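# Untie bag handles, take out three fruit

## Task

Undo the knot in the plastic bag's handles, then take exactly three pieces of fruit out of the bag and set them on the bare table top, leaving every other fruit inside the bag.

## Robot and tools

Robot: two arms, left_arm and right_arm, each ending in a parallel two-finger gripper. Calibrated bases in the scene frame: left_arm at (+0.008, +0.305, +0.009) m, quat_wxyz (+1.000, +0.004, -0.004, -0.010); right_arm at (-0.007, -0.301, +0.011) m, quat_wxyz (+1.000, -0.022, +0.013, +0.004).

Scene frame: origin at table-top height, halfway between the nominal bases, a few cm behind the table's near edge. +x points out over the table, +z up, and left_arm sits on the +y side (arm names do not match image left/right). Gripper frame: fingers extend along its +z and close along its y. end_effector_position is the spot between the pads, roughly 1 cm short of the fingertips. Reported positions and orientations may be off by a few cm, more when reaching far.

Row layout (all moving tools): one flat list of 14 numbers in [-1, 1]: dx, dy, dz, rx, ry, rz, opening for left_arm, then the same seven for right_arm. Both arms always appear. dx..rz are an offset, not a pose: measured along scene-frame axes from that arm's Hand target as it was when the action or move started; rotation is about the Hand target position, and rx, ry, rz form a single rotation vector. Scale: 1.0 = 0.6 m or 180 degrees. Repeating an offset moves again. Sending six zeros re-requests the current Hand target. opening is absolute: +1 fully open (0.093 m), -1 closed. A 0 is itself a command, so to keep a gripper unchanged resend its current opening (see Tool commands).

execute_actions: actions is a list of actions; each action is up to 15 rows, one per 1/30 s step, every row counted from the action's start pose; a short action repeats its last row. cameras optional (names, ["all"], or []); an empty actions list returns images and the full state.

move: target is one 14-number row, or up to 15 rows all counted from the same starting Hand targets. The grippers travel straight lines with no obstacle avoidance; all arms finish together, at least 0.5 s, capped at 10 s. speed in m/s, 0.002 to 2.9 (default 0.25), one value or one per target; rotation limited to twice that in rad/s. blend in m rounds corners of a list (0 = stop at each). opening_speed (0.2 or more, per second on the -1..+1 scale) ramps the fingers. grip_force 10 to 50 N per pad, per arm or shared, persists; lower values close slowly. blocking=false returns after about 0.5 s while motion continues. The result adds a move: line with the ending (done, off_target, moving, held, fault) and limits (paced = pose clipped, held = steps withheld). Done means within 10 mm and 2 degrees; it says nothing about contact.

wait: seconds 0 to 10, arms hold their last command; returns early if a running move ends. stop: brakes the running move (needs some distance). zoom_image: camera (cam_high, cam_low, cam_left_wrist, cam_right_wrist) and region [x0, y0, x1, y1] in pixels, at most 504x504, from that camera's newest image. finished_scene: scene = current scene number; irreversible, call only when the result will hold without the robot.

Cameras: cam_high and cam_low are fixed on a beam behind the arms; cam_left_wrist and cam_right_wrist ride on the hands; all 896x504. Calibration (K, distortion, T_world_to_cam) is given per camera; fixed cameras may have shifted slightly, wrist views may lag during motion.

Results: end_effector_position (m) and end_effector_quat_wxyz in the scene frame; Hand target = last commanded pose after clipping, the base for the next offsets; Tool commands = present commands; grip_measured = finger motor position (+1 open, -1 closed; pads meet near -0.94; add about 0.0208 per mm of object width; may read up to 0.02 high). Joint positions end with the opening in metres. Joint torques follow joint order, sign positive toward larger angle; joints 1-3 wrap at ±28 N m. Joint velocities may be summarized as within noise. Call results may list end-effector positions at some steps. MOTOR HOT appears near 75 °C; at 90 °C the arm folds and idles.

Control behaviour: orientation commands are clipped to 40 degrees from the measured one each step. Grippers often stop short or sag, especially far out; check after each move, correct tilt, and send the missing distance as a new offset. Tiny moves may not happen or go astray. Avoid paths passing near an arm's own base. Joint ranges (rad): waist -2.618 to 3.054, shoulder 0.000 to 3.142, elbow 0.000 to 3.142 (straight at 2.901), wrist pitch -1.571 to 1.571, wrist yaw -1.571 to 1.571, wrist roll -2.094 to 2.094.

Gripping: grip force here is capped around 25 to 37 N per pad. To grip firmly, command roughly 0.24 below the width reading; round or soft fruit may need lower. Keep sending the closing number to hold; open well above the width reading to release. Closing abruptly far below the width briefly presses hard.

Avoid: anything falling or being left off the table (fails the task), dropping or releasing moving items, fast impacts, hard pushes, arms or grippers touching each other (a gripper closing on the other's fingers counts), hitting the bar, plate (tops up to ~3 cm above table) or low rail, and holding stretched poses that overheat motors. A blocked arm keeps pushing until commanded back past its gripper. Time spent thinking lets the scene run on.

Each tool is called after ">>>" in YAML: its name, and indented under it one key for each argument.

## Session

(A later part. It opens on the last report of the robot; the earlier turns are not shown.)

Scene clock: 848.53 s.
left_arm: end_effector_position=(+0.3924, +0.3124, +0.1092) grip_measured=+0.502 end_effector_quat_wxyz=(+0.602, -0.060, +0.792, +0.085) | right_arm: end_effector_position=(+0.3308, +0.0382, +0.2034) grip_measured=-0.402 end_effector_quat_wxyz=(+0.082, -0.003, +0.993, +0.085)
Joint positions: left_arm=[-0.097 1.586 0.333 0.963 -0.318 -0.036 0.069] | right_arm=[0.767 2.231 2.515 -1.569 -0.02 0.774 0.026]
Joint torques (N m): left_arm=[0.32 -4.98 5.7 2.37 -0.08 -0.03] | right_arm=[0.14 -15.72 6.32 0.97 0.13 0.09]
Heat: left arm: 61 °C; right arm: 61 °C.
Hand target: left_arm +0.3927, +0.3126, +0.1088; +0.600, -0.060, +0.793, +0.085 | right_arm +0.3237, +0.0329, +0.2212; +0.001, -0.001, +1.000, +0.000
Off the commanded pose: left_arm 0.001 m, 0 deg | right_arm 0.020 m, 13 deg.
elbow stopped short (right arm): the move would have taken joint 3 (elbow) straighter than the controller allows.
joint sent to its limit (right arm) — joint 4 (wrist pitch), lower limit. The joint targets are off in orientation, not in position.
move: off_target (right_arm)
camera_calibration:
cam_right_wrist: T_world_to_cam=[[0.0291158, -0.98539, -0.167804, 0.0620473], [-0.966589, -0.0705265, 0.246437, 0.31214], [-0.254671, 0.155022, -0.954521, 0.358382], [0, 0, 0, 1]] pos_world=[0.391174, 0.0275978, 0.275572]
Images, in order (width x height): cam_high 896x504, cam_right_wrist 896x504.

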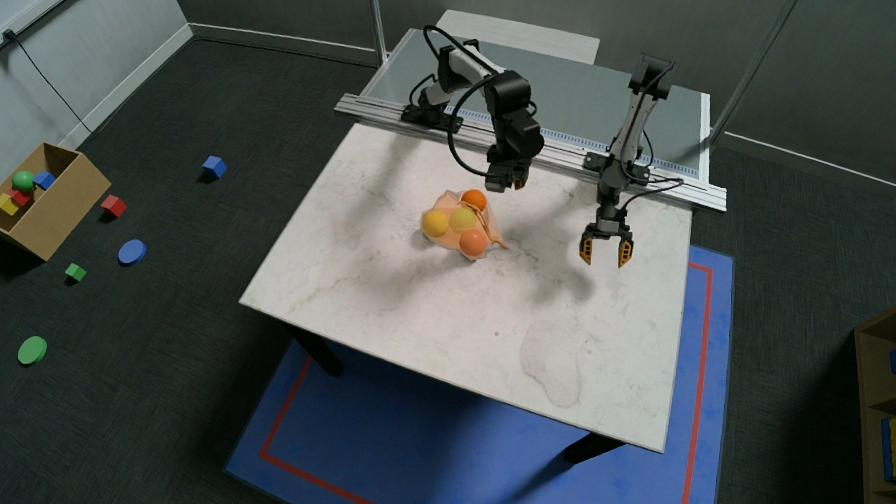

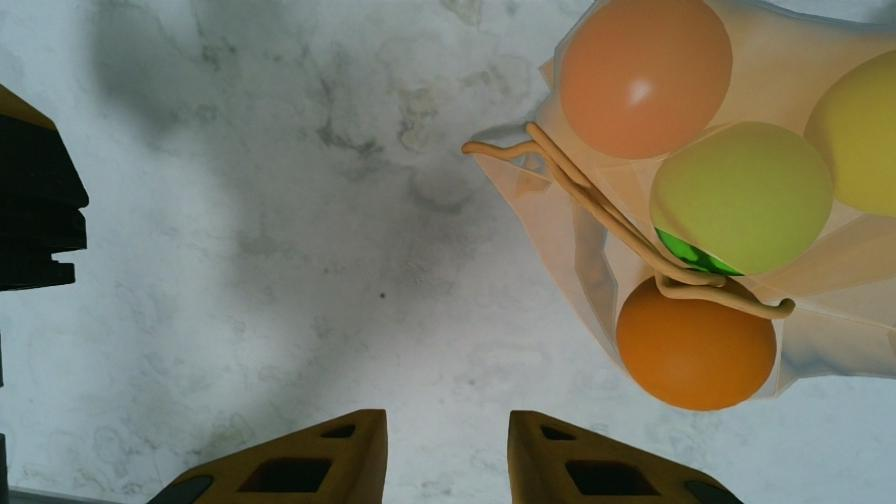

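>>> move:
  target: [0,0,0,0,0,0,0.5, 0.0,-0.33,0.0,0,0,0,-0.3]
  speed: 0.25

>>> move:
  target:
    - [0,0,0,0,0,0,0.0, 0.01,-0.2,0.1,0.03,0.1,-0.19,0]
    - [0,0,0,0,0,0,0.0, 0.02,-0.40,0.09,0.065,0.195,-0.378,0]
  speed: 0.25
  blend: 0.03
  cameras: ["cam_left_wrist","cam_right_wrist","cam_high"]

Scene clock: 923.23 s.
left_arm: end_effector_position=(+0.3924, +0.3124, +0.1092) grip_measured=+0.502 end_effector_quat_wxyz=(+0.602, -0.060, +0.792, +0.085) | right_arm: end_effector_position=(+0.3313, -0.1617, +0.2118) grip_measured=-0.302 end_effector_quat_wxyz=(+0.037, +0.003, +0.999, +0.014)
Joint positions: left_arm=[-0.097 1.586 0.333 0.963 -0.318 -0.036 0.069] | right_arm=[0.35 1.848 1.967 -1.571 -0.032 0.368 0.031]
Joint torques (N m): left_arm=[0.31 -4.98 5.7 2.38 -0.06 -0.03] | right_arm=[-0.34 -11.84 6.49 0.63 0.05 -0.11]
Heat: left arm: 61 °C; right arm: 58 °C.
Hand target: left_arm +0.3927, +0.3126, +0.1088; +0.600, -0.060, +0.793, +0.085 | right_arm +0.3237, -0.1651, +0.2212; +0.001, -0.001, +1.000, +0.000
Off the commanded pose: left_arm 0.001 m, 0 deg | right_arm 0.013 m, 4 deg.
joint sent to its limit (right arm) — joint 4 (wrist pitch), lower limit. The joint targets are off in orientation, not in position.
move: off_target (right_arm)

Scene clock: 928.33 s.
left_arm: end_effector_position=(+0.3924, +0.3124, +0.1092) grip_measured=+0.002 end_effector_quat_wxyz=(+0.602, -0.060, +0.792, +0.085) | right_arm: end_effector_position=(+0.3340, -0.4006, +0.2703) grip_measured=-0.002 end_effector_quat_wxyz=(+0.076, +0.605, +0.769, +0.192)
Joint positions: left_arm=[-0.097 1.586 0.333 0.963 -0.318 -0.036 0.045] | right_arm=[-0.518 1.757 1.984 -1.571 -0.404 0.875 0.045]
Joint torques (N m): left_arm=[0.34 -5.01 5.67 2.4 -0.06 -0.03] | right_arm=[-1.13 -6.23 10.78 0.86 -0.28 0.04]
Heat: left arm: 61 °C; right arm: 56 °C.
Hand target: left_arm +0.3927, +0.3126, +0.1088; +0.600, -0.060, +0.793, +0.085 | right_arm +0.3357, -0.4052, +0.2752; -0.256, +0.556, +0.784, +0.102
Off the commanded pose: left_arm 0.001 m, 0 deg | right_arm 0.007 m, 43 deg; orientation clipped.
joint sent to its limit (right arm) — joint 4 (wrist pitch), lower limit. The joint targets are off in orientation, not in position.
move: off_target (right_arm); blend cut to 0 m at target 1; limits=paced
camera_calibration:
cam_left_wrist: T_world_to_cam=[[0.19088, -0.97943, -0.0654409, 0.237414], [-0.637994, -0.07312, -0.766562, 0.396576], [0.746008, 0.188072, -0.638827, -0.192742], [0, 0, 0, 1]] pos_world=[0.351483, 0.297778, 0.196407]
cam_right_wrist: T_world_to_cam=[[-0.898922, -0.203774, -0.387834, 0.323187], [-0.384346, 0.791693, 0.474869, 0.356953], [0.21028, 0.575932, -0.78999, 0.45989], [0, 0, 0, 1]] pos_world=[0.331007, -0.481606, 0.319146]
Images, in order (width x height): cam_high 896x504, cam_left_wrist 896x504, cam_right_wrist 896x504.

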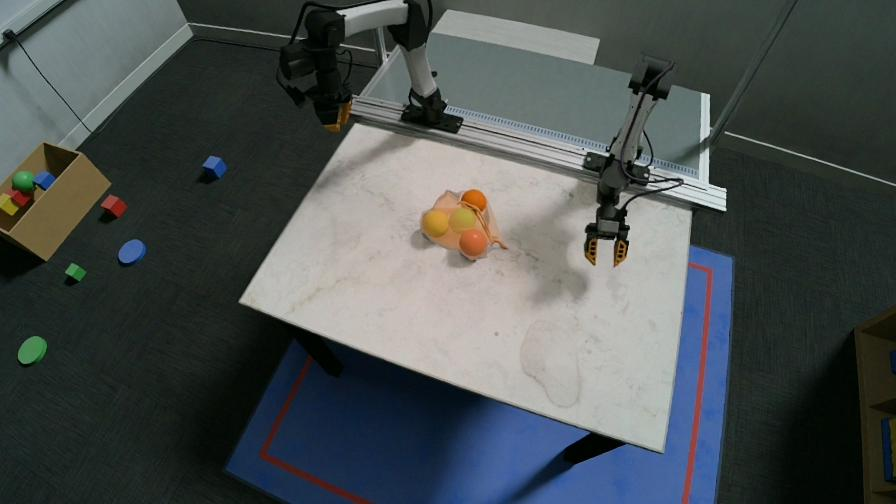

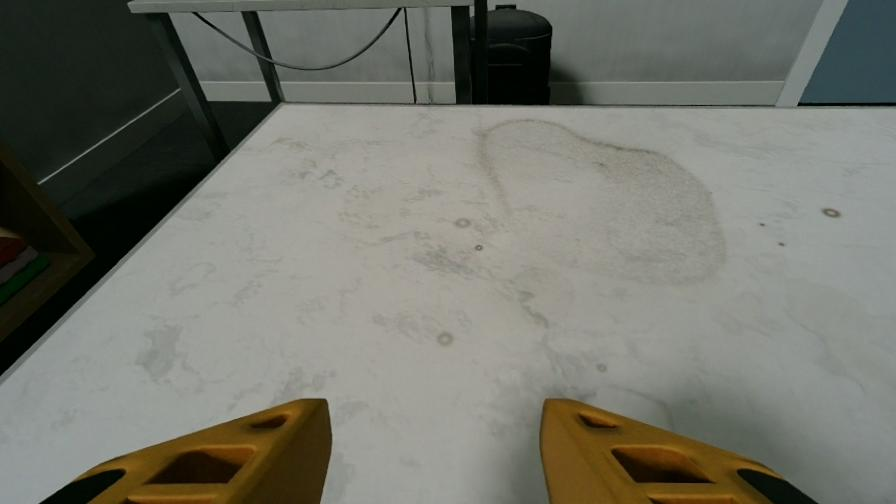

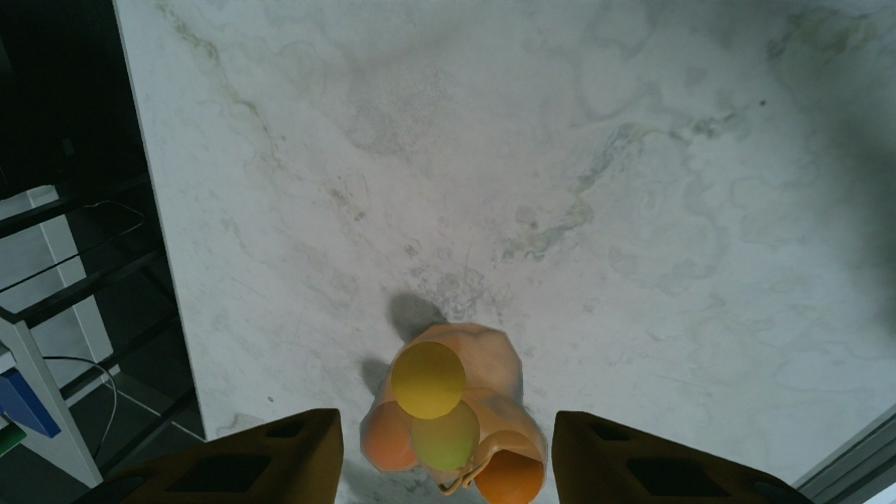

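>>> move:
  target:
    - [0.01,-0.2,0.1,0.03,0.1,-0.19,0, 0,0.13,-0.06,-0.035,-0.088,0.19,-0.3]
    - [0.02,-0.40,0.09,0.065,0.195,-0.378,0, 0,0.2,-0.1,-0.07,-0.176,0.382,-0.3]
  speed: 0.25
  blend: 0.03
  cameras: ["cam_left_wrist","cam_high"]

>>> zoom_image:
  camera: "cam_left_wrist"
  region: [250, 150, 650, 450]

Scene clock: 943.87 s.
left_arm: end_effector_position=(+0.4038, +0.0756, +0.1637) grip_measured=+0.002 end_effector_quat_wxyz=(+0.302, +0.465, +0.815, -0.167) | right_arm: end_effector_position=(+0.3392, -0.2835, +0.2222) grip_measured=-0.298 end_effector_quat_wxyz=(+0.048, +0.005, +0.999, +0.009)
Joint positions: left_arm=[-0.354 1.781 1.424 -0.62 0.412 0.53 0.045] | right_arm=[-0.014 1.781 1.903 -1.571 -0.06 0.01 0.031]
Joint torques (N m): left_arm=[0.09 -6.39 9.26 1.49 0.39 0.08] | right_arm=[0.12 -6.68 6.43 0.62 0.12 -0.12]
Heat: left arm: 60 °C; right arm: 57 °C.
Hand target: left_arm +0.4048, +0.0727, +0.1629; +0.296, +0.470, +0.814, -0.171 | right_arm +0.3357, -0.2851, +0.2152; +0.000, +0.000, +1.000, +0.001
Off the commanded pose: left_arm 0.003 m, 1 deg | right_arm 0.008 m, 6 deg.
joint sent to its limit (right arm) — joint 4 (wrist pitch), lower limit. The joint targets are off in orientation, not in position.
move: off_target (right_arm)
camera_calibration:
cam_left_wrist: T_world_to_cam=[[-0.86281, -0.505475, -0.00727188, 0.386966], [-0.484621, 0.831136, -0.272681, 0.217286], [0.143877, -0.231748, -0.962077, 0.205892], [0, 0, 0, 1]] pos_world=[0.409556, 0.062723, 0.260148]
Images, in order (width x height): cam_high 896x504, cam_left_wrist 896x504.

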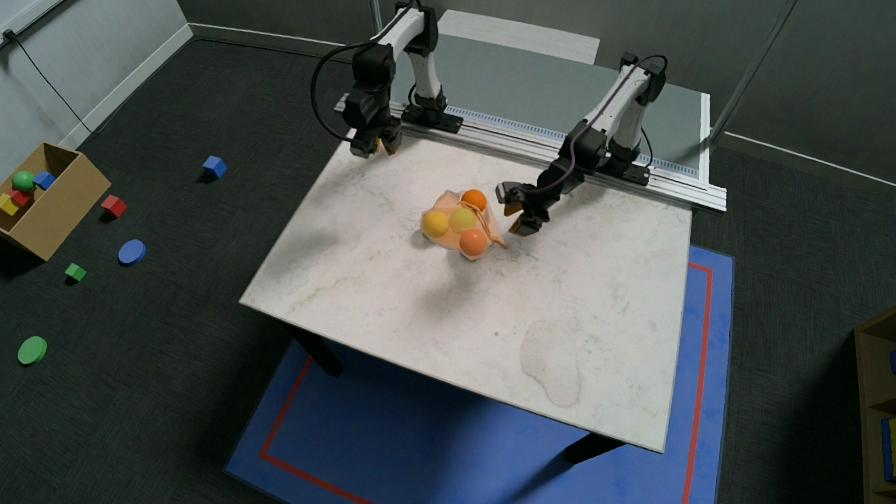

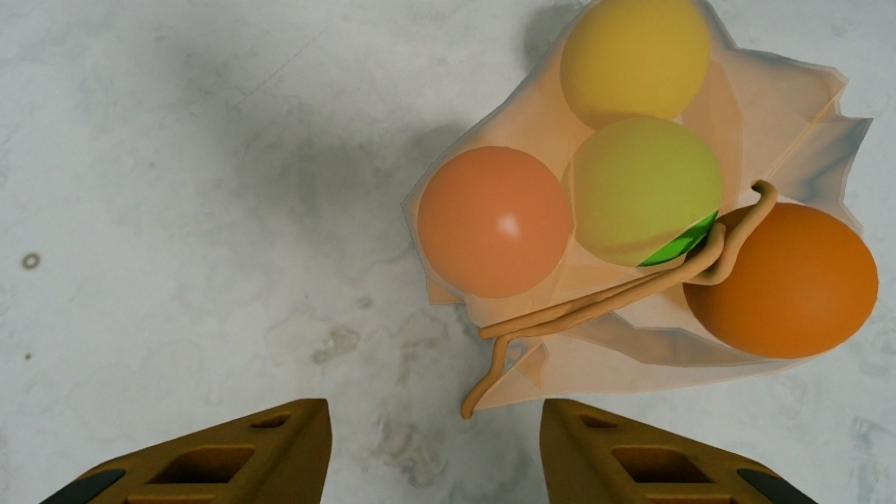

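Scaled by 1.260 from the camera's 896x504 image, which has a finer 1280x720 frame.

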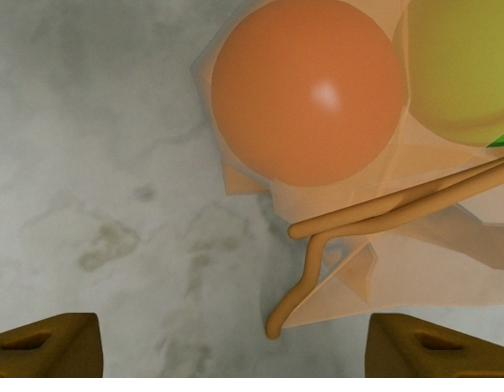

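>>> zoom_image:
  camera: "cam_left_wrist"
  region: [600, 160, 800, 320]

Scaled by 2.520 from the camera's 896x504 image, which has a finer 1280x720 frame.

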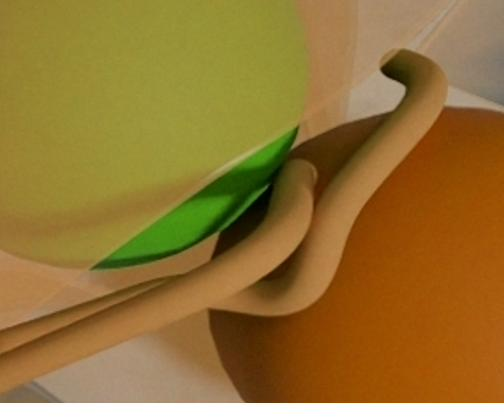

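>>> move:
  target: [-0.013,-0.035,-0.14,0,0,0,-0.2, 0,0,0,0,0,0,-0.3]
  speed: 0.15
  cameras: ["cam_left_wrist"]

Scene clock: 967.70 s.
left_arm: end_effector_position=(+0.3983, +0.0497, +0.0893) grip_measured=-0.198 end_effector_quat_wxyz=(+0.305, +0.474, +0.807, -0.175) | right_arm: end_effector_position=(+0.3392, -0.2836, +0.2222) grip_measured=-0.298 end_effector_quat_wxyz=(+0.048, +0.005, +0.999, +0.008)
Joint positions: left_arm=[-0.417 1.87 1.222 -0.303 0.4 0.492 0.036] | right_arm=[-0.014 1.781 1.903 -1.571 -0.06 0.01 0.031]
Joint torques (N m): left_arm=[0.05 -7.16 5.86 1.78 0.13 -0.12] | right_arm=[-0.05 -6.65 6.45 0.64 0.12 -0.1]
Heat: left arm: 57 °C; right arm: 55 °C.
Hand target: left_arm +0.3969, +0.0516, +0.0788; +0.295, +0.470, +0.814, -0.171 | right_arm +0.3357, -0.2852, +0.2152; +0.000, +0.000, +1.000, +0.000
Off the commanded pose: left_arm 0.011 m, 2 deg | right_arm 0.008 m, 6 deg.
joint sent to its limit (right arm) — joint 4 (wrist pitch), lower limit. The joint targets are off in orientation, not in position.
move: off_target (left_arm, right_arm)
camera_calibration:
cam_left_wrist: T_world_to_cam=[[-0.876363, -0.481621, -0.0053722, 0.37269], [-0.460155, 0.840493, -0.286057, 0.206814], [0.142286, -0.248218, -0.958198, 0.130112], [0, 0, 0, 1]] pos_world=[0.403265, 0.0379654, 0.185836]
Images, in order (width x height): cam_left_wrist 896x504.

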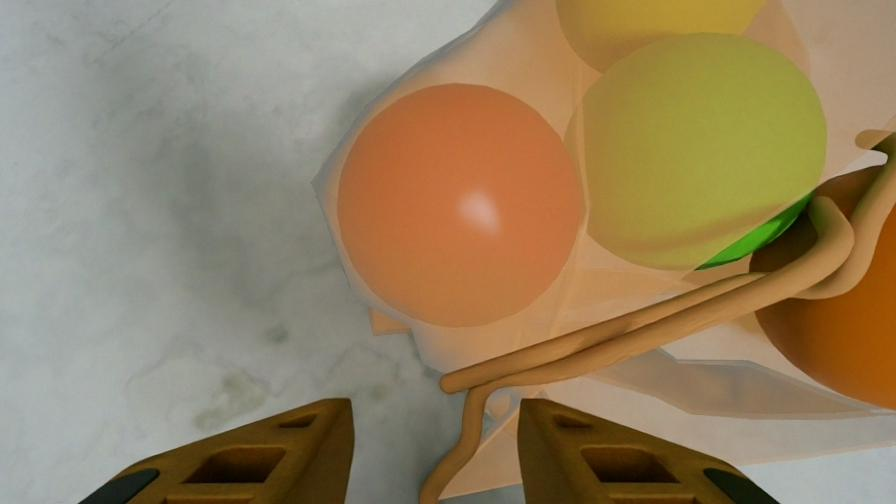

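>>> move:
  target: [-0.012,-0.003,-0.09,0,0,0,-0.2, 0,0,0,0,0,0,-0.3]
  speed: 0.08
  cameras: ["cam_left_wrist"]

Scene clock: 979.40 s.
left_arm: end_effector_position=(+0.3928, +0.0476, +0.0360) grip_measured=-0.198 end_effector_quat_wxyz=(+0.306, +0.474, +0.807, -0.175) | right_arm: end_effector_position=(+0.3392, -0.2836, +0.2222) grip_measured=-0.298 end_effector_quat_wxyz=(+0.048, +0.005, +0.999, +0.008)
Joint positions: left_arm=[-0.43 1.955 1.095 -0.085 0.392 0.479 0.036] | right_arm=[-0.014 1.781 1.903 -1.571 -0.06 0.01 0.031]
Joint torques (N m): left_arm=[-0.09 -7.15 5.27 1.77 0.15 -0.11] | right_arm=[0.05 -6.71 6.56 0.62 0.14 -0.11]
Heat: left arm: 58 °C; right arm: 54 °C.
Hand target: left_arm +0.3897, +0.0499, +0.0248; +0.295, +0.470, +0.814, -0.171 | right_arm +0.3357, -0.2852, +0.2152; +0.000, +0.000, +1.000, +0.000
Off the commanded pose: left_arm 0.012 m, 2 deg | right_arm 0.008 m, 6 deg.
joint sent to its limit (right arm) — joint 4 (wrist pitch), lower limit. The joint targets are off in orientation, not in position.
move: off_target (left_arm, right_arm)
camera_calibration:
cam_left_wrist: T_world_to_cam=[[-0.875749, -0.482722, -0.0065689, 0.366444], [-0.460634, 0.839597, -0.287912, 0.191034], [0.144497, -0.249113, -0.957634, 0.0785542], [0, 0, 0, 1]] pos_world=[0.397559, 0.0360681, 0.132634]
Images, in order (width x height): cam_left_wrist 896x504.

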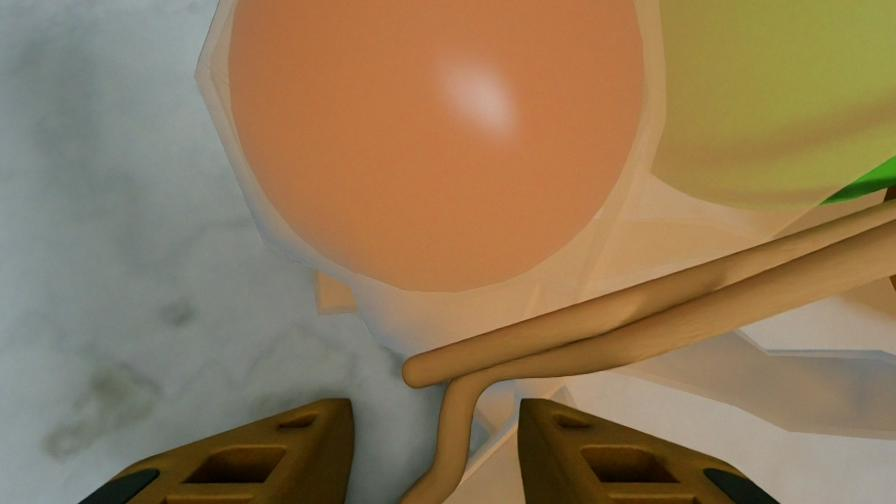

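>>> move:
  target: [0,0,0,0,0,0,-1, 0,0,0,0,0,0,-0.3]
  opening_speed: 0.5
  cameras: ["cam_left_wrist"]

Scene clock: 984.80 s.
left_arm: end_effector_position=(+0.3929, +0.0476, +0.0361) grip_measured=-0.901 end_effector_quat_wxyz=(+0.306, +0.474, +0.807, -0.175) | right_arm: end_effector_position=(+0.3392, -0.2836, +0.2222) grip_measured=-0.298 end_effector_quat_wxyz=(+0.048, +0.005, +0.999, +0.008)
Joint positions: left_arm=[-0.43 1.955 1.095 -0.084 0.391 0.478 0.002] | right_arm=[-0.014 1.781 1.903 -1.571 -0.06 0.01 0.031]
Joint torques (N m): left_arm=[0.03 -7.13 5.33 1.8 0.13 -0.11] | right_arm=[0.05 -6.56 6.42 0.63 0.11 -0.1]
Heat: left arm: 58 °C; right arm: 54 °C.
Hand target: left_arm +0.3897, +0.0499, +0.0248; +0.295, +0.470, +0.814, -0.171 | right_arm +0.3357, -0.2852, +0.2152; +0.000, +0.000, +1.000, +0.000
Off the commanded pose: left_arm 0.012 m, 2 deg | right_arm 0.008 m, 6 deg.
joint sent to its limit (right arm) — joint 4 (wrist pitch), lower limit. The joint targets are off in orientation, not in position.
move: off_target (left_arm, right_arm)
camera_calibration:
cam_left_wrist: T_world_to_cam=[[-0.875481, -0.483201, -0.00699981, 0.366498], [-0.460924, 0.839295, -0.288328, 0.191288], [0.145196, -0.2492, -0.957506, 0.0783438], [0, 0, 0, 1]] pos_world=[0.397657, 0.0360685, 0.132734]
Images, in order (width x height): cam_left_wrist 896x504.

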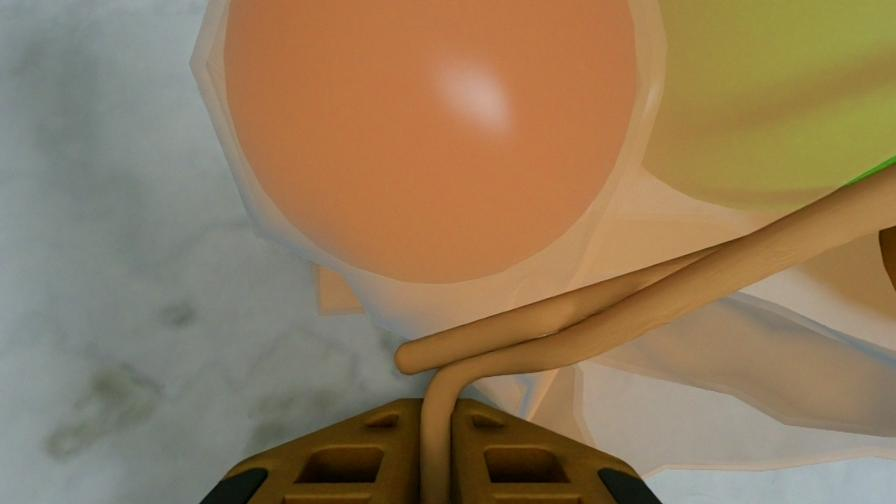

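>>> move:
  target: [0.0,0.1,0.2,0,0,0,-1, 0,0,0,0,0,0,-0.3]
  speed: 0.08
  cameras: ["cam_left_wrist","cam_high","cam_low"]

>>> zoom_image:
  camera: "cam_high"
  region: [400, 160, 560, 280]

>>> zoom_image:
  camera: "cam_low"
  region: [250, 230, 430, 370]

Scene clock: 995.80 s.
left_arm: end_effector_position=(+0.3876, +0.1083, +0.1298) grip_measured=-0.901 end_effector_quat_wxyz=(+0.284, +0.468, +0.819, -0.173) | right_arm: end_effector_position=(+0.3392, -0.2836, +0.2222) grip_measured=-0.298 end_effector_quat_wxyz=(+0.048, +0.005, +0.999, +0.008)
Joint positions: left_arm=[-0.28 1.74 1.26 -0.569 0.459 0.608 0.002] | right_arm=[-0.014 1.781 1.903 -1.571 -0.06 0.01 0.031]
Joint torques (N m): left_arm=[0.88 -9.02 8.87 1.28 0.39 0.11] | right_arm=[0.09 -6.67 6.52 0.63 0.14 -0.09]
Heat: left arm: 57 °C; right arm: 54 °C.
Hand target: left_arm +0.3897, +0.1099, +0.1449; +0.296, +0.470, +0.814, -0.171 | right_arm +0.3357, -0.2852, +0.2152; +0.000, +0.000, +1.000, +0.000
Off the commanded pose: left_arm 0.015 m, 2 deg | right_arm 0.008 m, 6 deg.
joint sent to its limit (right arm) — joint 4 (wrist pitch), lower limit. The joint targets are off in orientation, not in position.
move: off_target (left_arm, right_arm)
camera_calibration:
cam_left_wrist: T_world_to_cam=[[-0.868162, -0.495903, 0.0193726, 0.386809], [-0.484886, 0.839265, -0.246008, 0.168655], [0.105737, -0.222969, -0.969074, 0.197886], [0, 0, 0, 1]] pos_world=[0.396667, 0.0943961, 0.225763]
Images, in order (width x height): cam_high 896x504, cam_low 896x504, cam_left_wrist 896x504.

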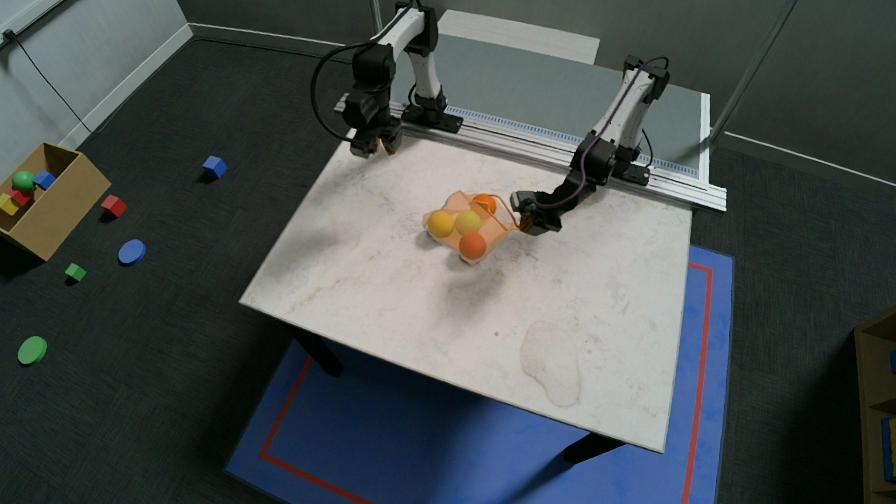

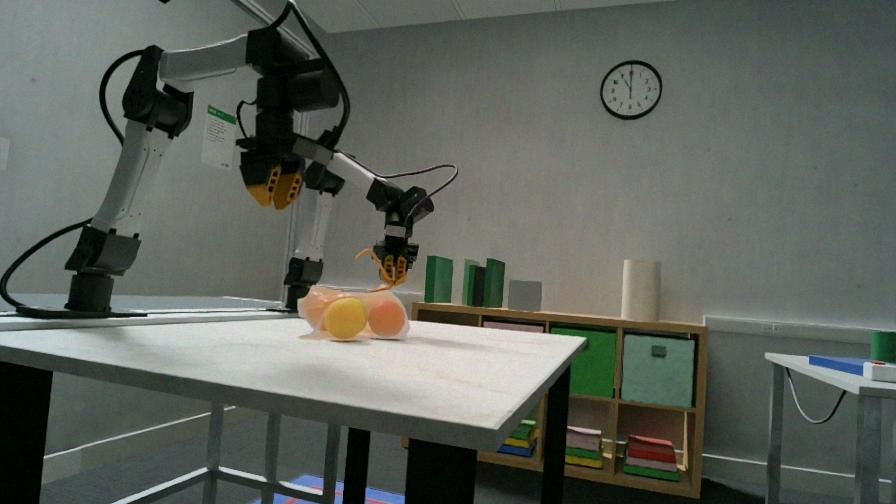

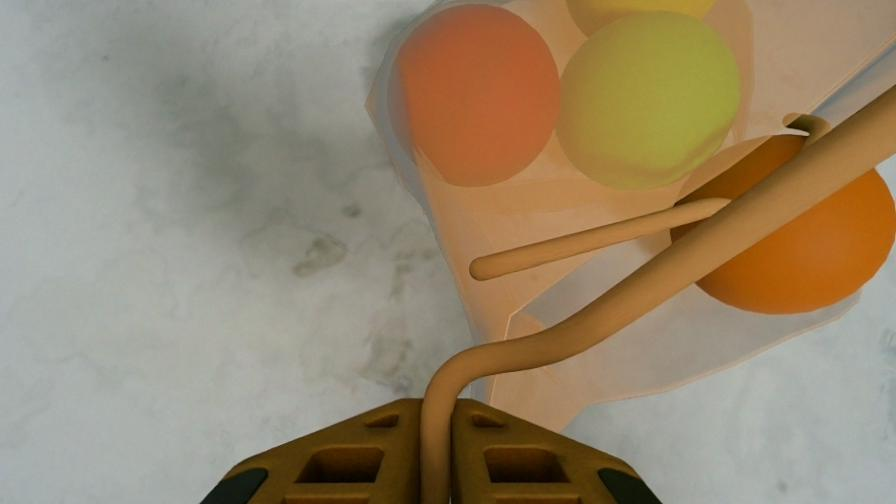

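Scaled by 3.150 from the camera's 896x504 image, which has a finer 1280x720 frame.

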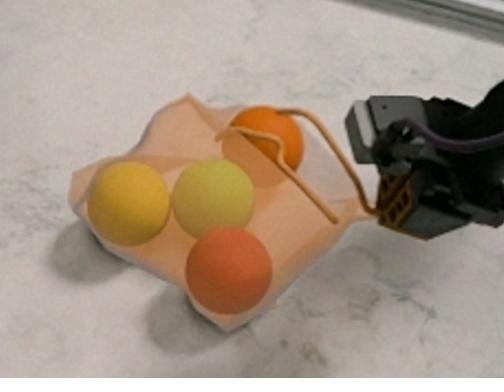

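Scaled by 2.800 from the camera's 896x504 image, which has a finer 1280x720 frame.

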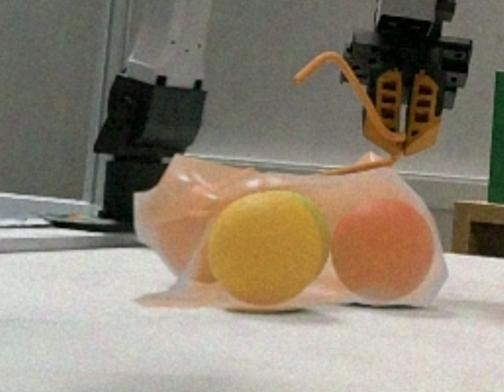

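>>> move:
  target: [0.16,-0.05,0.0,0,0,0.1,-1, 0,0,0,0,0,0,-0.3]
  speed: 0.08
  cameras: ["cam_left_wrist","cam_high","cam_low"]

>>> zoom_image:
  camera: "cam_high"
  region: [400, 160, 560, 280]

>>> zoom_image:
  camera: "cam_low"
  region: [250, 230, 430, 370]

Scene clock: 1011.37 s.
left_arm: end_effector_position=(+0.4792, +0.0809, +0.1457) grip_measured=-0.901 end_effector_quat_wxyz=(+0.317, +0.342, +0.875, -0.129) | right_arm: end_effector_position=(+0.3392, -0.2836, +0.2222) grip_measured=-0.298 end_effector_quat_wxyz=(+0.048, +0.005, +0.999, +0.008)
Joint positions: left_arm=[-0.338 1.986 1.613 -0.543 0.262 0.293 0.002] | right_arm=[-0.014 1.781 1.903 -1.571 -0.06 0.01 0.031]
Joint torques (N m): left_arm=[0.06 -7.84 9.47 1.79 0.03 -0.12] | right_arm=[0.17 -6.76 6.42 0.67 0.16 -0.07]
Heat: left arm: 55 °C; right arm: 53 °C.
Hand target: left_arm +0.4858, +0.0799, +0.1450; +0.319, +0.337, +0.877, -0.122 | right_arm +0.3357, -0.2852, +0.2152; +0.000, +0.000, +1.000, +0.000
Off the commanded pose: left_arm 0.007 m, 1 deg | right_arm 0.008 m, 6 deg.
joint sent to its limit (right arm) — joint 4 (wrist pitch), lower limit. The joint targets are off in orientation, not in position.
move: off_target (right_arm)
camera_calibration:
cam_left_wrist: T_world_to_cam=[[-0.685838, -0.727694, 0.00941731, 0.385327], [-0.703005, 0.659112, -0.267125, 0.362148], [0.188178, -0.189825, -0.963616, 0.154562], [0, 0, 0, 1]] pos_world=[0.489778, 0.0710438, 0.242049]
Images, in order (width x height): cam_high 896x504, cam_low 896x504, cam_left_wrist 896x504.

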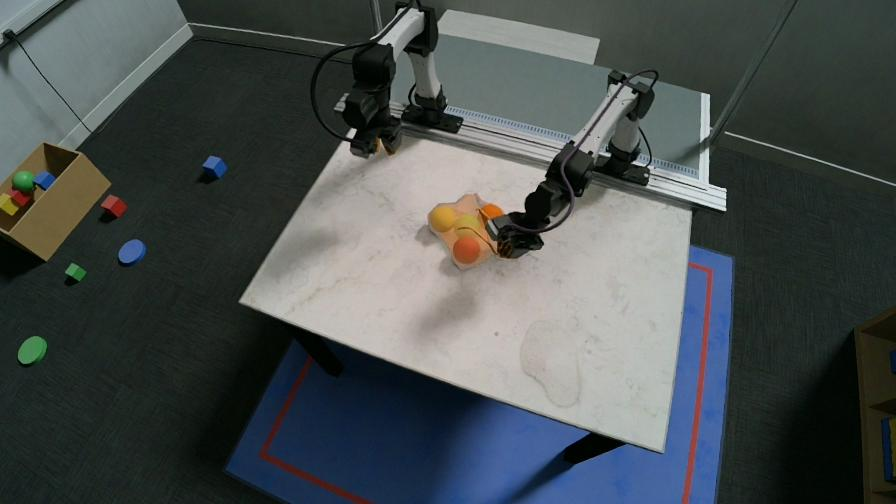

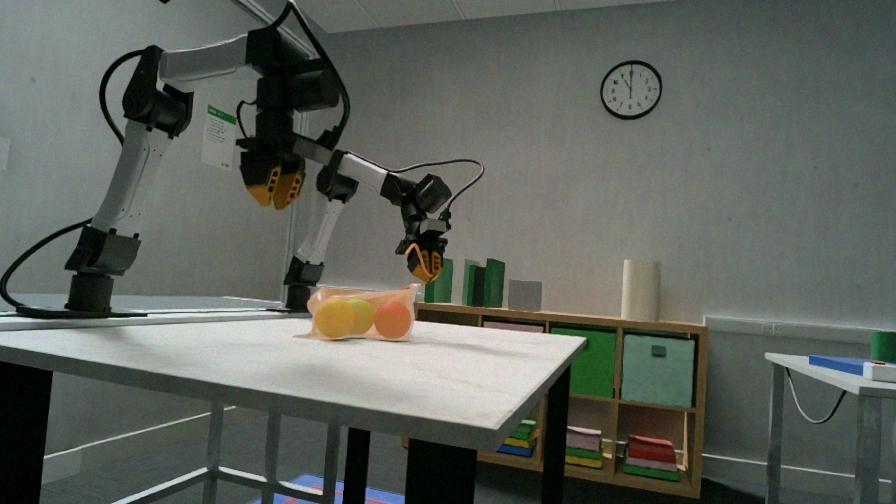

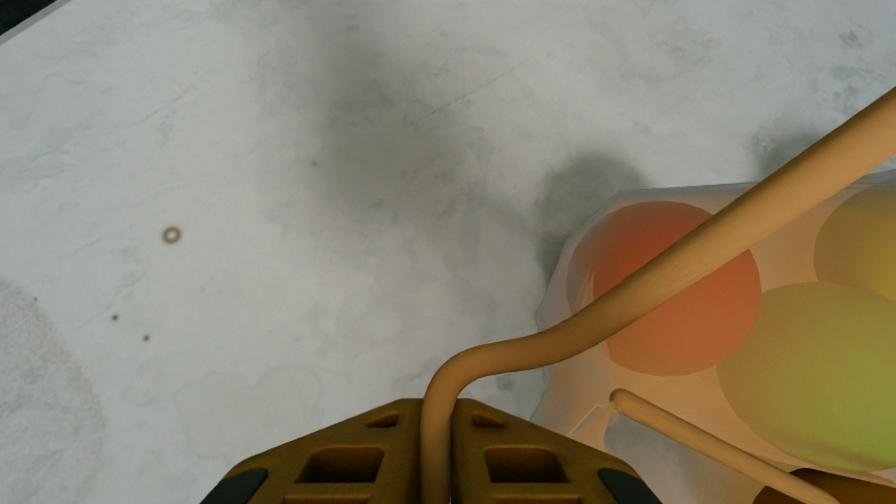

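Scaled by 3.150 from the camera's 896x504 image, which has a finer 1280x720 frame.

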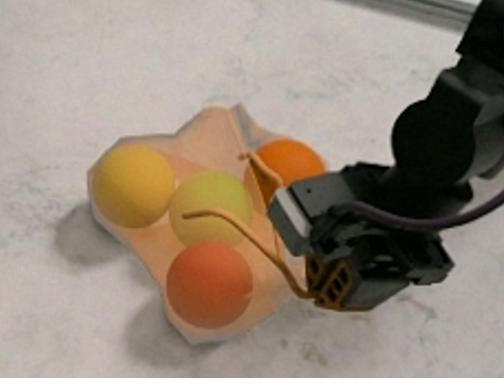

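Scaled by 2.800 from the camera's 896x504 image, which has a finer 1280x720 frame.

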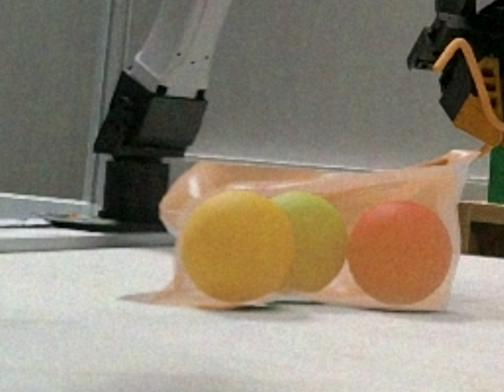

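>>> move:
  target: [0,0,0,0,0,0,-1, -0.07,0.31,0.03,0,0,0,-0.3]
  speed: 0.2
  cameras: ["cam_right_wrist"]

>>> zoom_image:
  camera: "cam_right_wrist"
  region: [300, 50, 750, 400]

Scene clock: 1026.17 s.
left_arm: end_effector_position=(+0.4792, +0.0809, +0.1457) grip_measured=-0.901 end_effector_quat_wxyz=(+0.317, +0.341, +0.875, -0.129) | right_arm: end_effector_position=(+0.2899, -0.0984, +0.2288) grip_measured=-0.298 end_effector_quat_wxyz=(+0.050, -0.005, +0.998, +0.041)
Joint positions: left_arm=[-0.338 1.986 1.613 -0.543 0.262 0.292 0.002] | right_arm=[0.559 1.786 1.958 -1.571 -0.038 0.561 0.031]
Joint torques (N m): left_arm=[-0.01 -7.82 9.42 1.79 0.03 -0.11] | right_arm=[-0.29 -6.79 10.7 0.74 0.15 0.09]
Heat: left arm: 54 °C; right arm: 53 °C.
Hand target: left_arm +0.4858, +0.0799, +0.1450; +0.319, +0.337, +0.877, -0.123 | right_arm +0.2937, -0.0991, +0.2333; +0.000, +0.000, +1.000, +0.001
Off the commanded pose: left_arm 0.007 m, 1 deg | right_arm 0.006 m, 7 deg.
joint sent to its limit (right arm) — joint 4 (wrist pitch), lower limit. The joint targets are off in orientation, not in position.
move: off_target (right_arm)
camera_calibration:
cam_right_wrist: T_world_to_cam=[[0.0240141, -0.996521, -0.0798088, -0.0869636], [-0.948553, -0.0479232, 0.312971, 0.23841], [-0.315707, 0.0681871, -0.946403, 0.400702], [0, 0, 0, 1]] pos_world=[0.354737, -0.102558, 0.29767]
Images, in order (width x height): cam_right_wrist 896x504.

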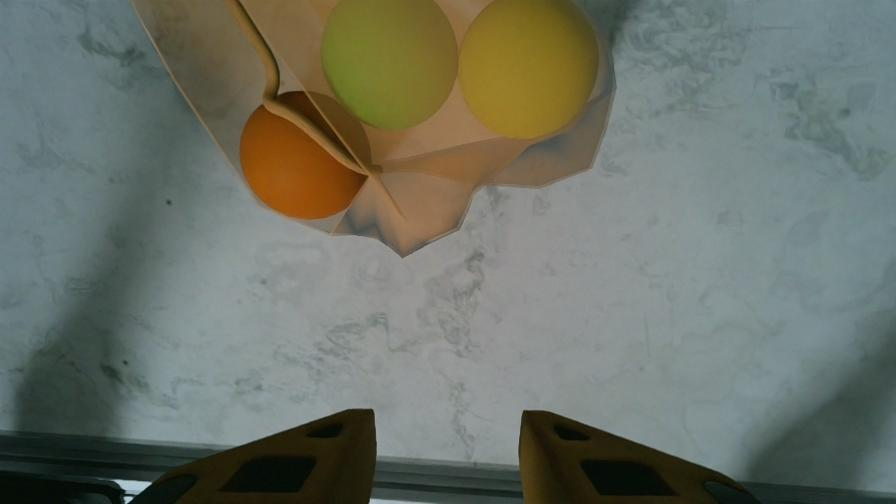

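Scaled by 1.120 from the camera's 896x504 image, which has a finer 1280x720 frame.

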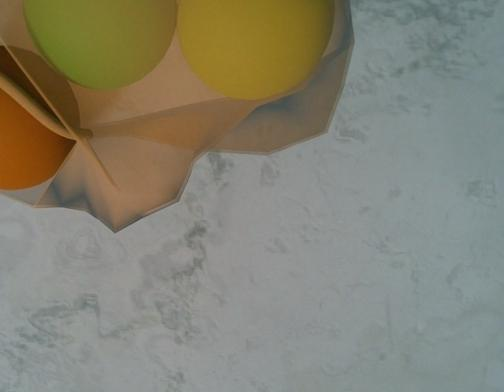

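>>> move:
  target: [-0.02,0.0,-0.16,0,0,0,-1, 0,0,0,0,0,0,-0.3]
  speed: 0.08
  cameras: ["cam_right_wrist","cam_high"]

>>> zoom_image:
  camera: "cam_right_wrist"
  region: [120, 0, 620, 280]

>>> zoom_image:
  camera: "cam_high"
  region: [400, 160, 560, 280]

Scene clock: 1070.53 s.
left_arm: end_effector_position=(+0.4766, +0.0783, +0.0621) grip_measured=-0.901 end_effector_quat_wxyz=(+0.330, +0.341, +0.871, -0.127) | right_arm: end_effector_position=(+0.2899, -0.0984, +0.2288) grip_measured=-0.298 end_effector_quat_wxyz=(+0.050, -0.005, +0.998, +0.041)
Joint positions: left_arm=[-0.35 2.058 1.356 -0.184 0.251 0.282 0.002] | right_arm=[0.559 1.786 1.958 -1.571 -0.038 0.562 0.031]
Joint torques (N m): left_arm=[0.01 -8.1 5.83 1.91 0.04 -0.12] | right_arm=[-0.28 -6.82 10.71 0.75 0.18 0.1]
Heat: left arm: 53 °C; right arm: 56 °C.
Hand target: left_arm +0.4737, +0.0800, +0.0488; +0.319, +0.337, +0.878, -0.122 | right_arm +0.2937, -0.0991, +0.2333; +0.000, +0.000, +1.000, +0.001
Off the commanded pose: left_arm 0.013 m, 2 deg | right_arm 0.006 m, 7 deg.
joint sent to its limit (right arm) — joint 4 (wrist pitch), lower limit. The joint targets are off in orientation, not in position.
move: off_target (left_arm, right_arm)
camera_calibration:
cam_right_wrist: T_world_to_cam=[[0.023258, -0.996534, -0.0798724, -0.0866847], [-0.948574, -0.0472268, 0.313014, 0.238507], [-0.315701, 0.0684848, -0.946384, 0.40063], [0, 0, 0, 1]] pos_world=[0.354737, -0.102557, 0.29757]
Images, in order (width x height): cam_high 896x504, cam_right_wrist 896x504.

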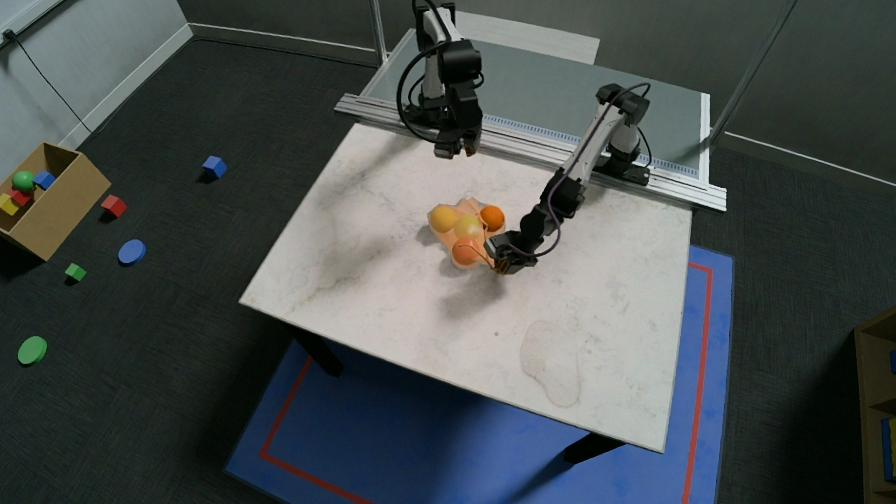

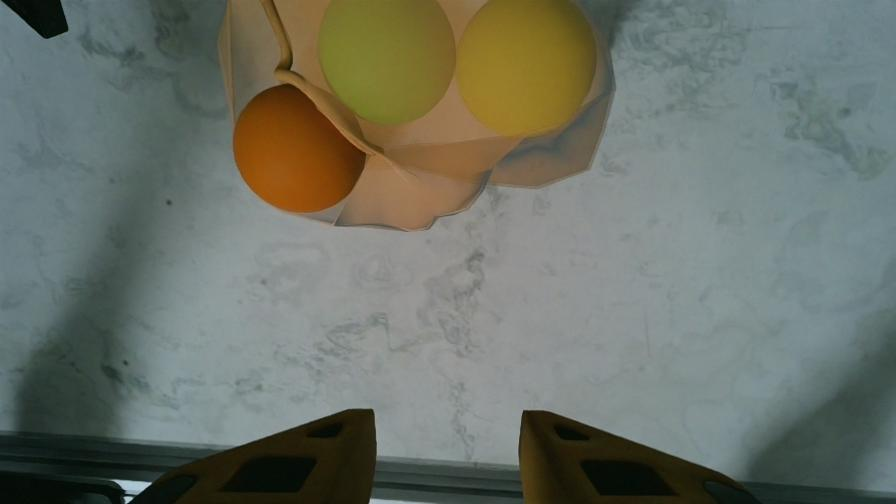

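Scaled by 1.008 from the camera's 896x504 image, which has a finer 1280x720 frame.

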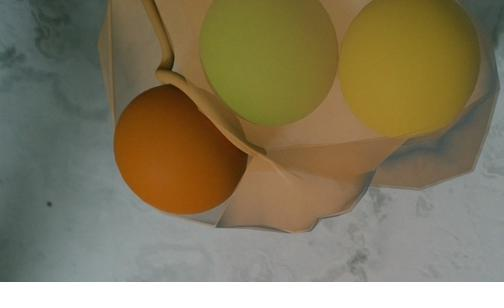

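Scaled by 3.150 from the camera's 896x504 image, which has a finer 1280x720 frame.

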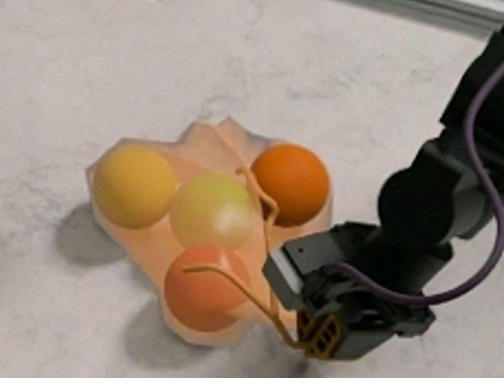

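>>> move:
  target: [0,0,0,0,0,0,-1, 0.058,0.171,-0.12,0,0,0.705,1]
  speed: 0.25
  cameras: ["cam_right_wrist","cam_high"]

Scene clock: 1112.50 s.
left_arm: end_effector_position=(+0.4767, +0.0782, +0.0621) grip_measured=-0.901 end_effector_quat_wxyz=(+0.330, +0.341, +0.871, -0.127) | right_arm: end_effector_position=(+0.3261, +0.0006, +0.1586) grip_measured=+1.000 end_effector_quat_wxyz=(-0.029, +0.891, -0.454, +0.005)
Joint positions: left_arm=[-0.35 2.058 1.356 -0.184 0.251 0.282 0.002] | right_arm=[0.712 2.216 2.322 -1.571 -0.028 -1.477 0.093]
Joint torques (N m): left_arm=[-0.01 -8.14 5.81 1.92 0.05 -0.11] | right_arm=[0.21 -10.02 11.1 0.55 0.09 -0.09]
Heat: left arm: 52 °C; right arm: 58 °C.
Hand target: left_arm +0.4737, +0.0800, +0.0488; +0.319, +0.337, +0.878, -0.122 | right_arm +0.3285, +0.0034, +0.1612; +0.001, +0.894, -0.447, +0.000
Off the commanded pose: left_arm 0.014 m, 2 deg | right_arm 0.005 m, 4 deg.
joint sent to its limit (right arm) — joint 4 (wrist pitch), lower limit. The joint targets are off in orientation, not in position.
move: off_target (left_arm, right_arm)
camera_calibration:
cam_right_wrist: T_world_to_cam=[[0.802476, 0.594025, 0.056271, -0.271176], [0.529588, -0.752513, 0.391485, -0.194548], [0.274897, -0.284357, -0.918462, 0.142069], [0, 0, 0, 1]] pos_world=[0.281588, 0.055084, 0.221907]
Images, in order (width x height): cam_high 896x504, cam_right_wrist 896x504.

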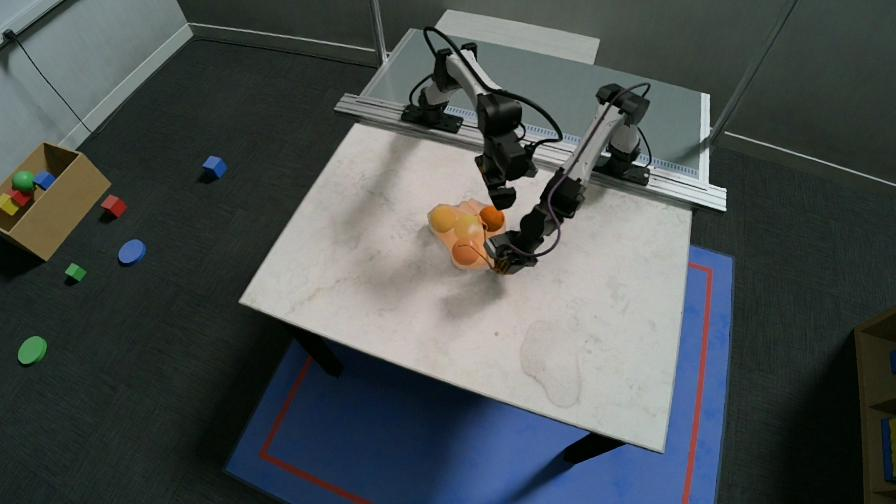

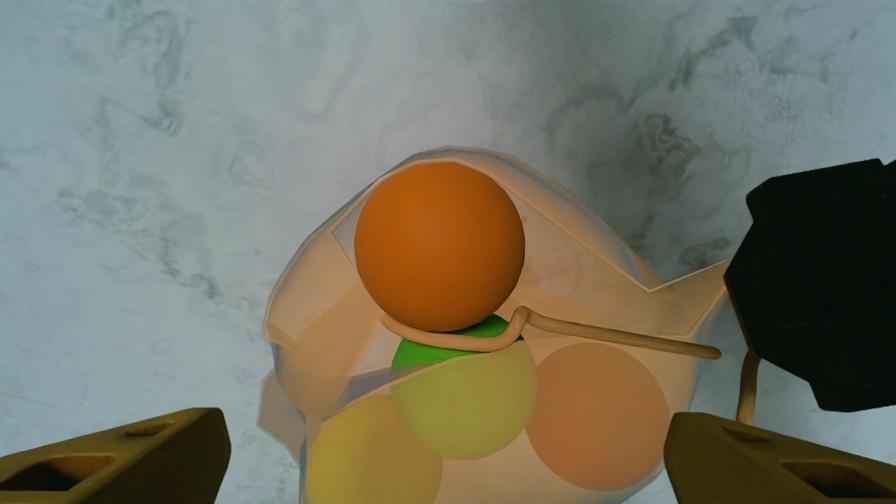

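>>> move:
  target: [0,0,0,0,0,0,-1, 0.006,-0.004,-0.1,0,0,0,1]
  speed: 0.12
  cameras: ["cam_right_wrist"]

Scene clock: 1126.50 s.
left_arm: end_effector_position=(+0.4767, +0.0782, +0.0621) grip_measured=-0.901 end_effector_quat_wxyz=(+0.330, +0.341, +0.871, -0.127) | right_arm: end_effector_position=(+0.3299, +0.0027, +0.1076) grip_measured=+1.000 end_effector_quat_wxyz=(-0.005, +0.893, -0.450, -0.004)
Joint positions: left_arm=[-0.35 2.058 1.356 -0.184 0.251 0.282 0.002] | right_arm=[0.712 2.254 2.181 -1.444 -0.027 -1.487 0.093]
Joint torques (N m): left_arm=[0.05 -8.2 5.81 1.95 0.05 -0.11] | right_arm=[-0.29 -10.85 7.02 0.64 0.05 -0.1]
Heat: left arm: 52 °C; right arm: 58 °C.
Hand target: left_arm +0.4737, +0.0800, +0.0488; +0.319, +0.337, +0.878, -0.122 | right_arm +0.3321, +0.0010, +0.1011; +0.001, +0.894, -0.447, +0.000
Off the commanded pose: left_arm 0.014 m, 2 deg | right_arm 0.007 m, 1 deg.
move: off_target (left_arm)
camera_calibration:
cam_right_wrist: T_world_to_cam=[[0.798416, 0.60209, 0.00435945, -0.265625], [0.551264, -0.73389, 0.396879, -0.182794], [0.242156, -0.314471, -0.917861, 0.105572], [0, 0, 0, 1]] pos_world=[0.287282, 0.0589787, 0.170605]
Images, in order (width x height): cam_right_wrist 896x504.

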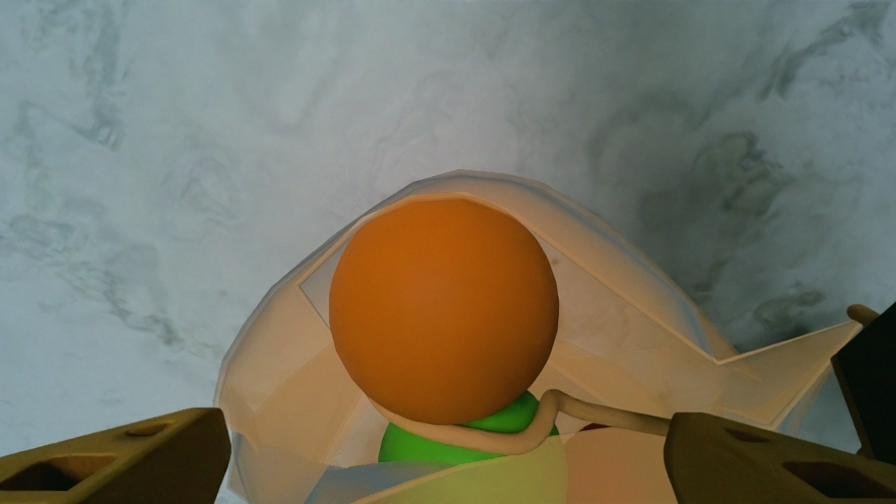

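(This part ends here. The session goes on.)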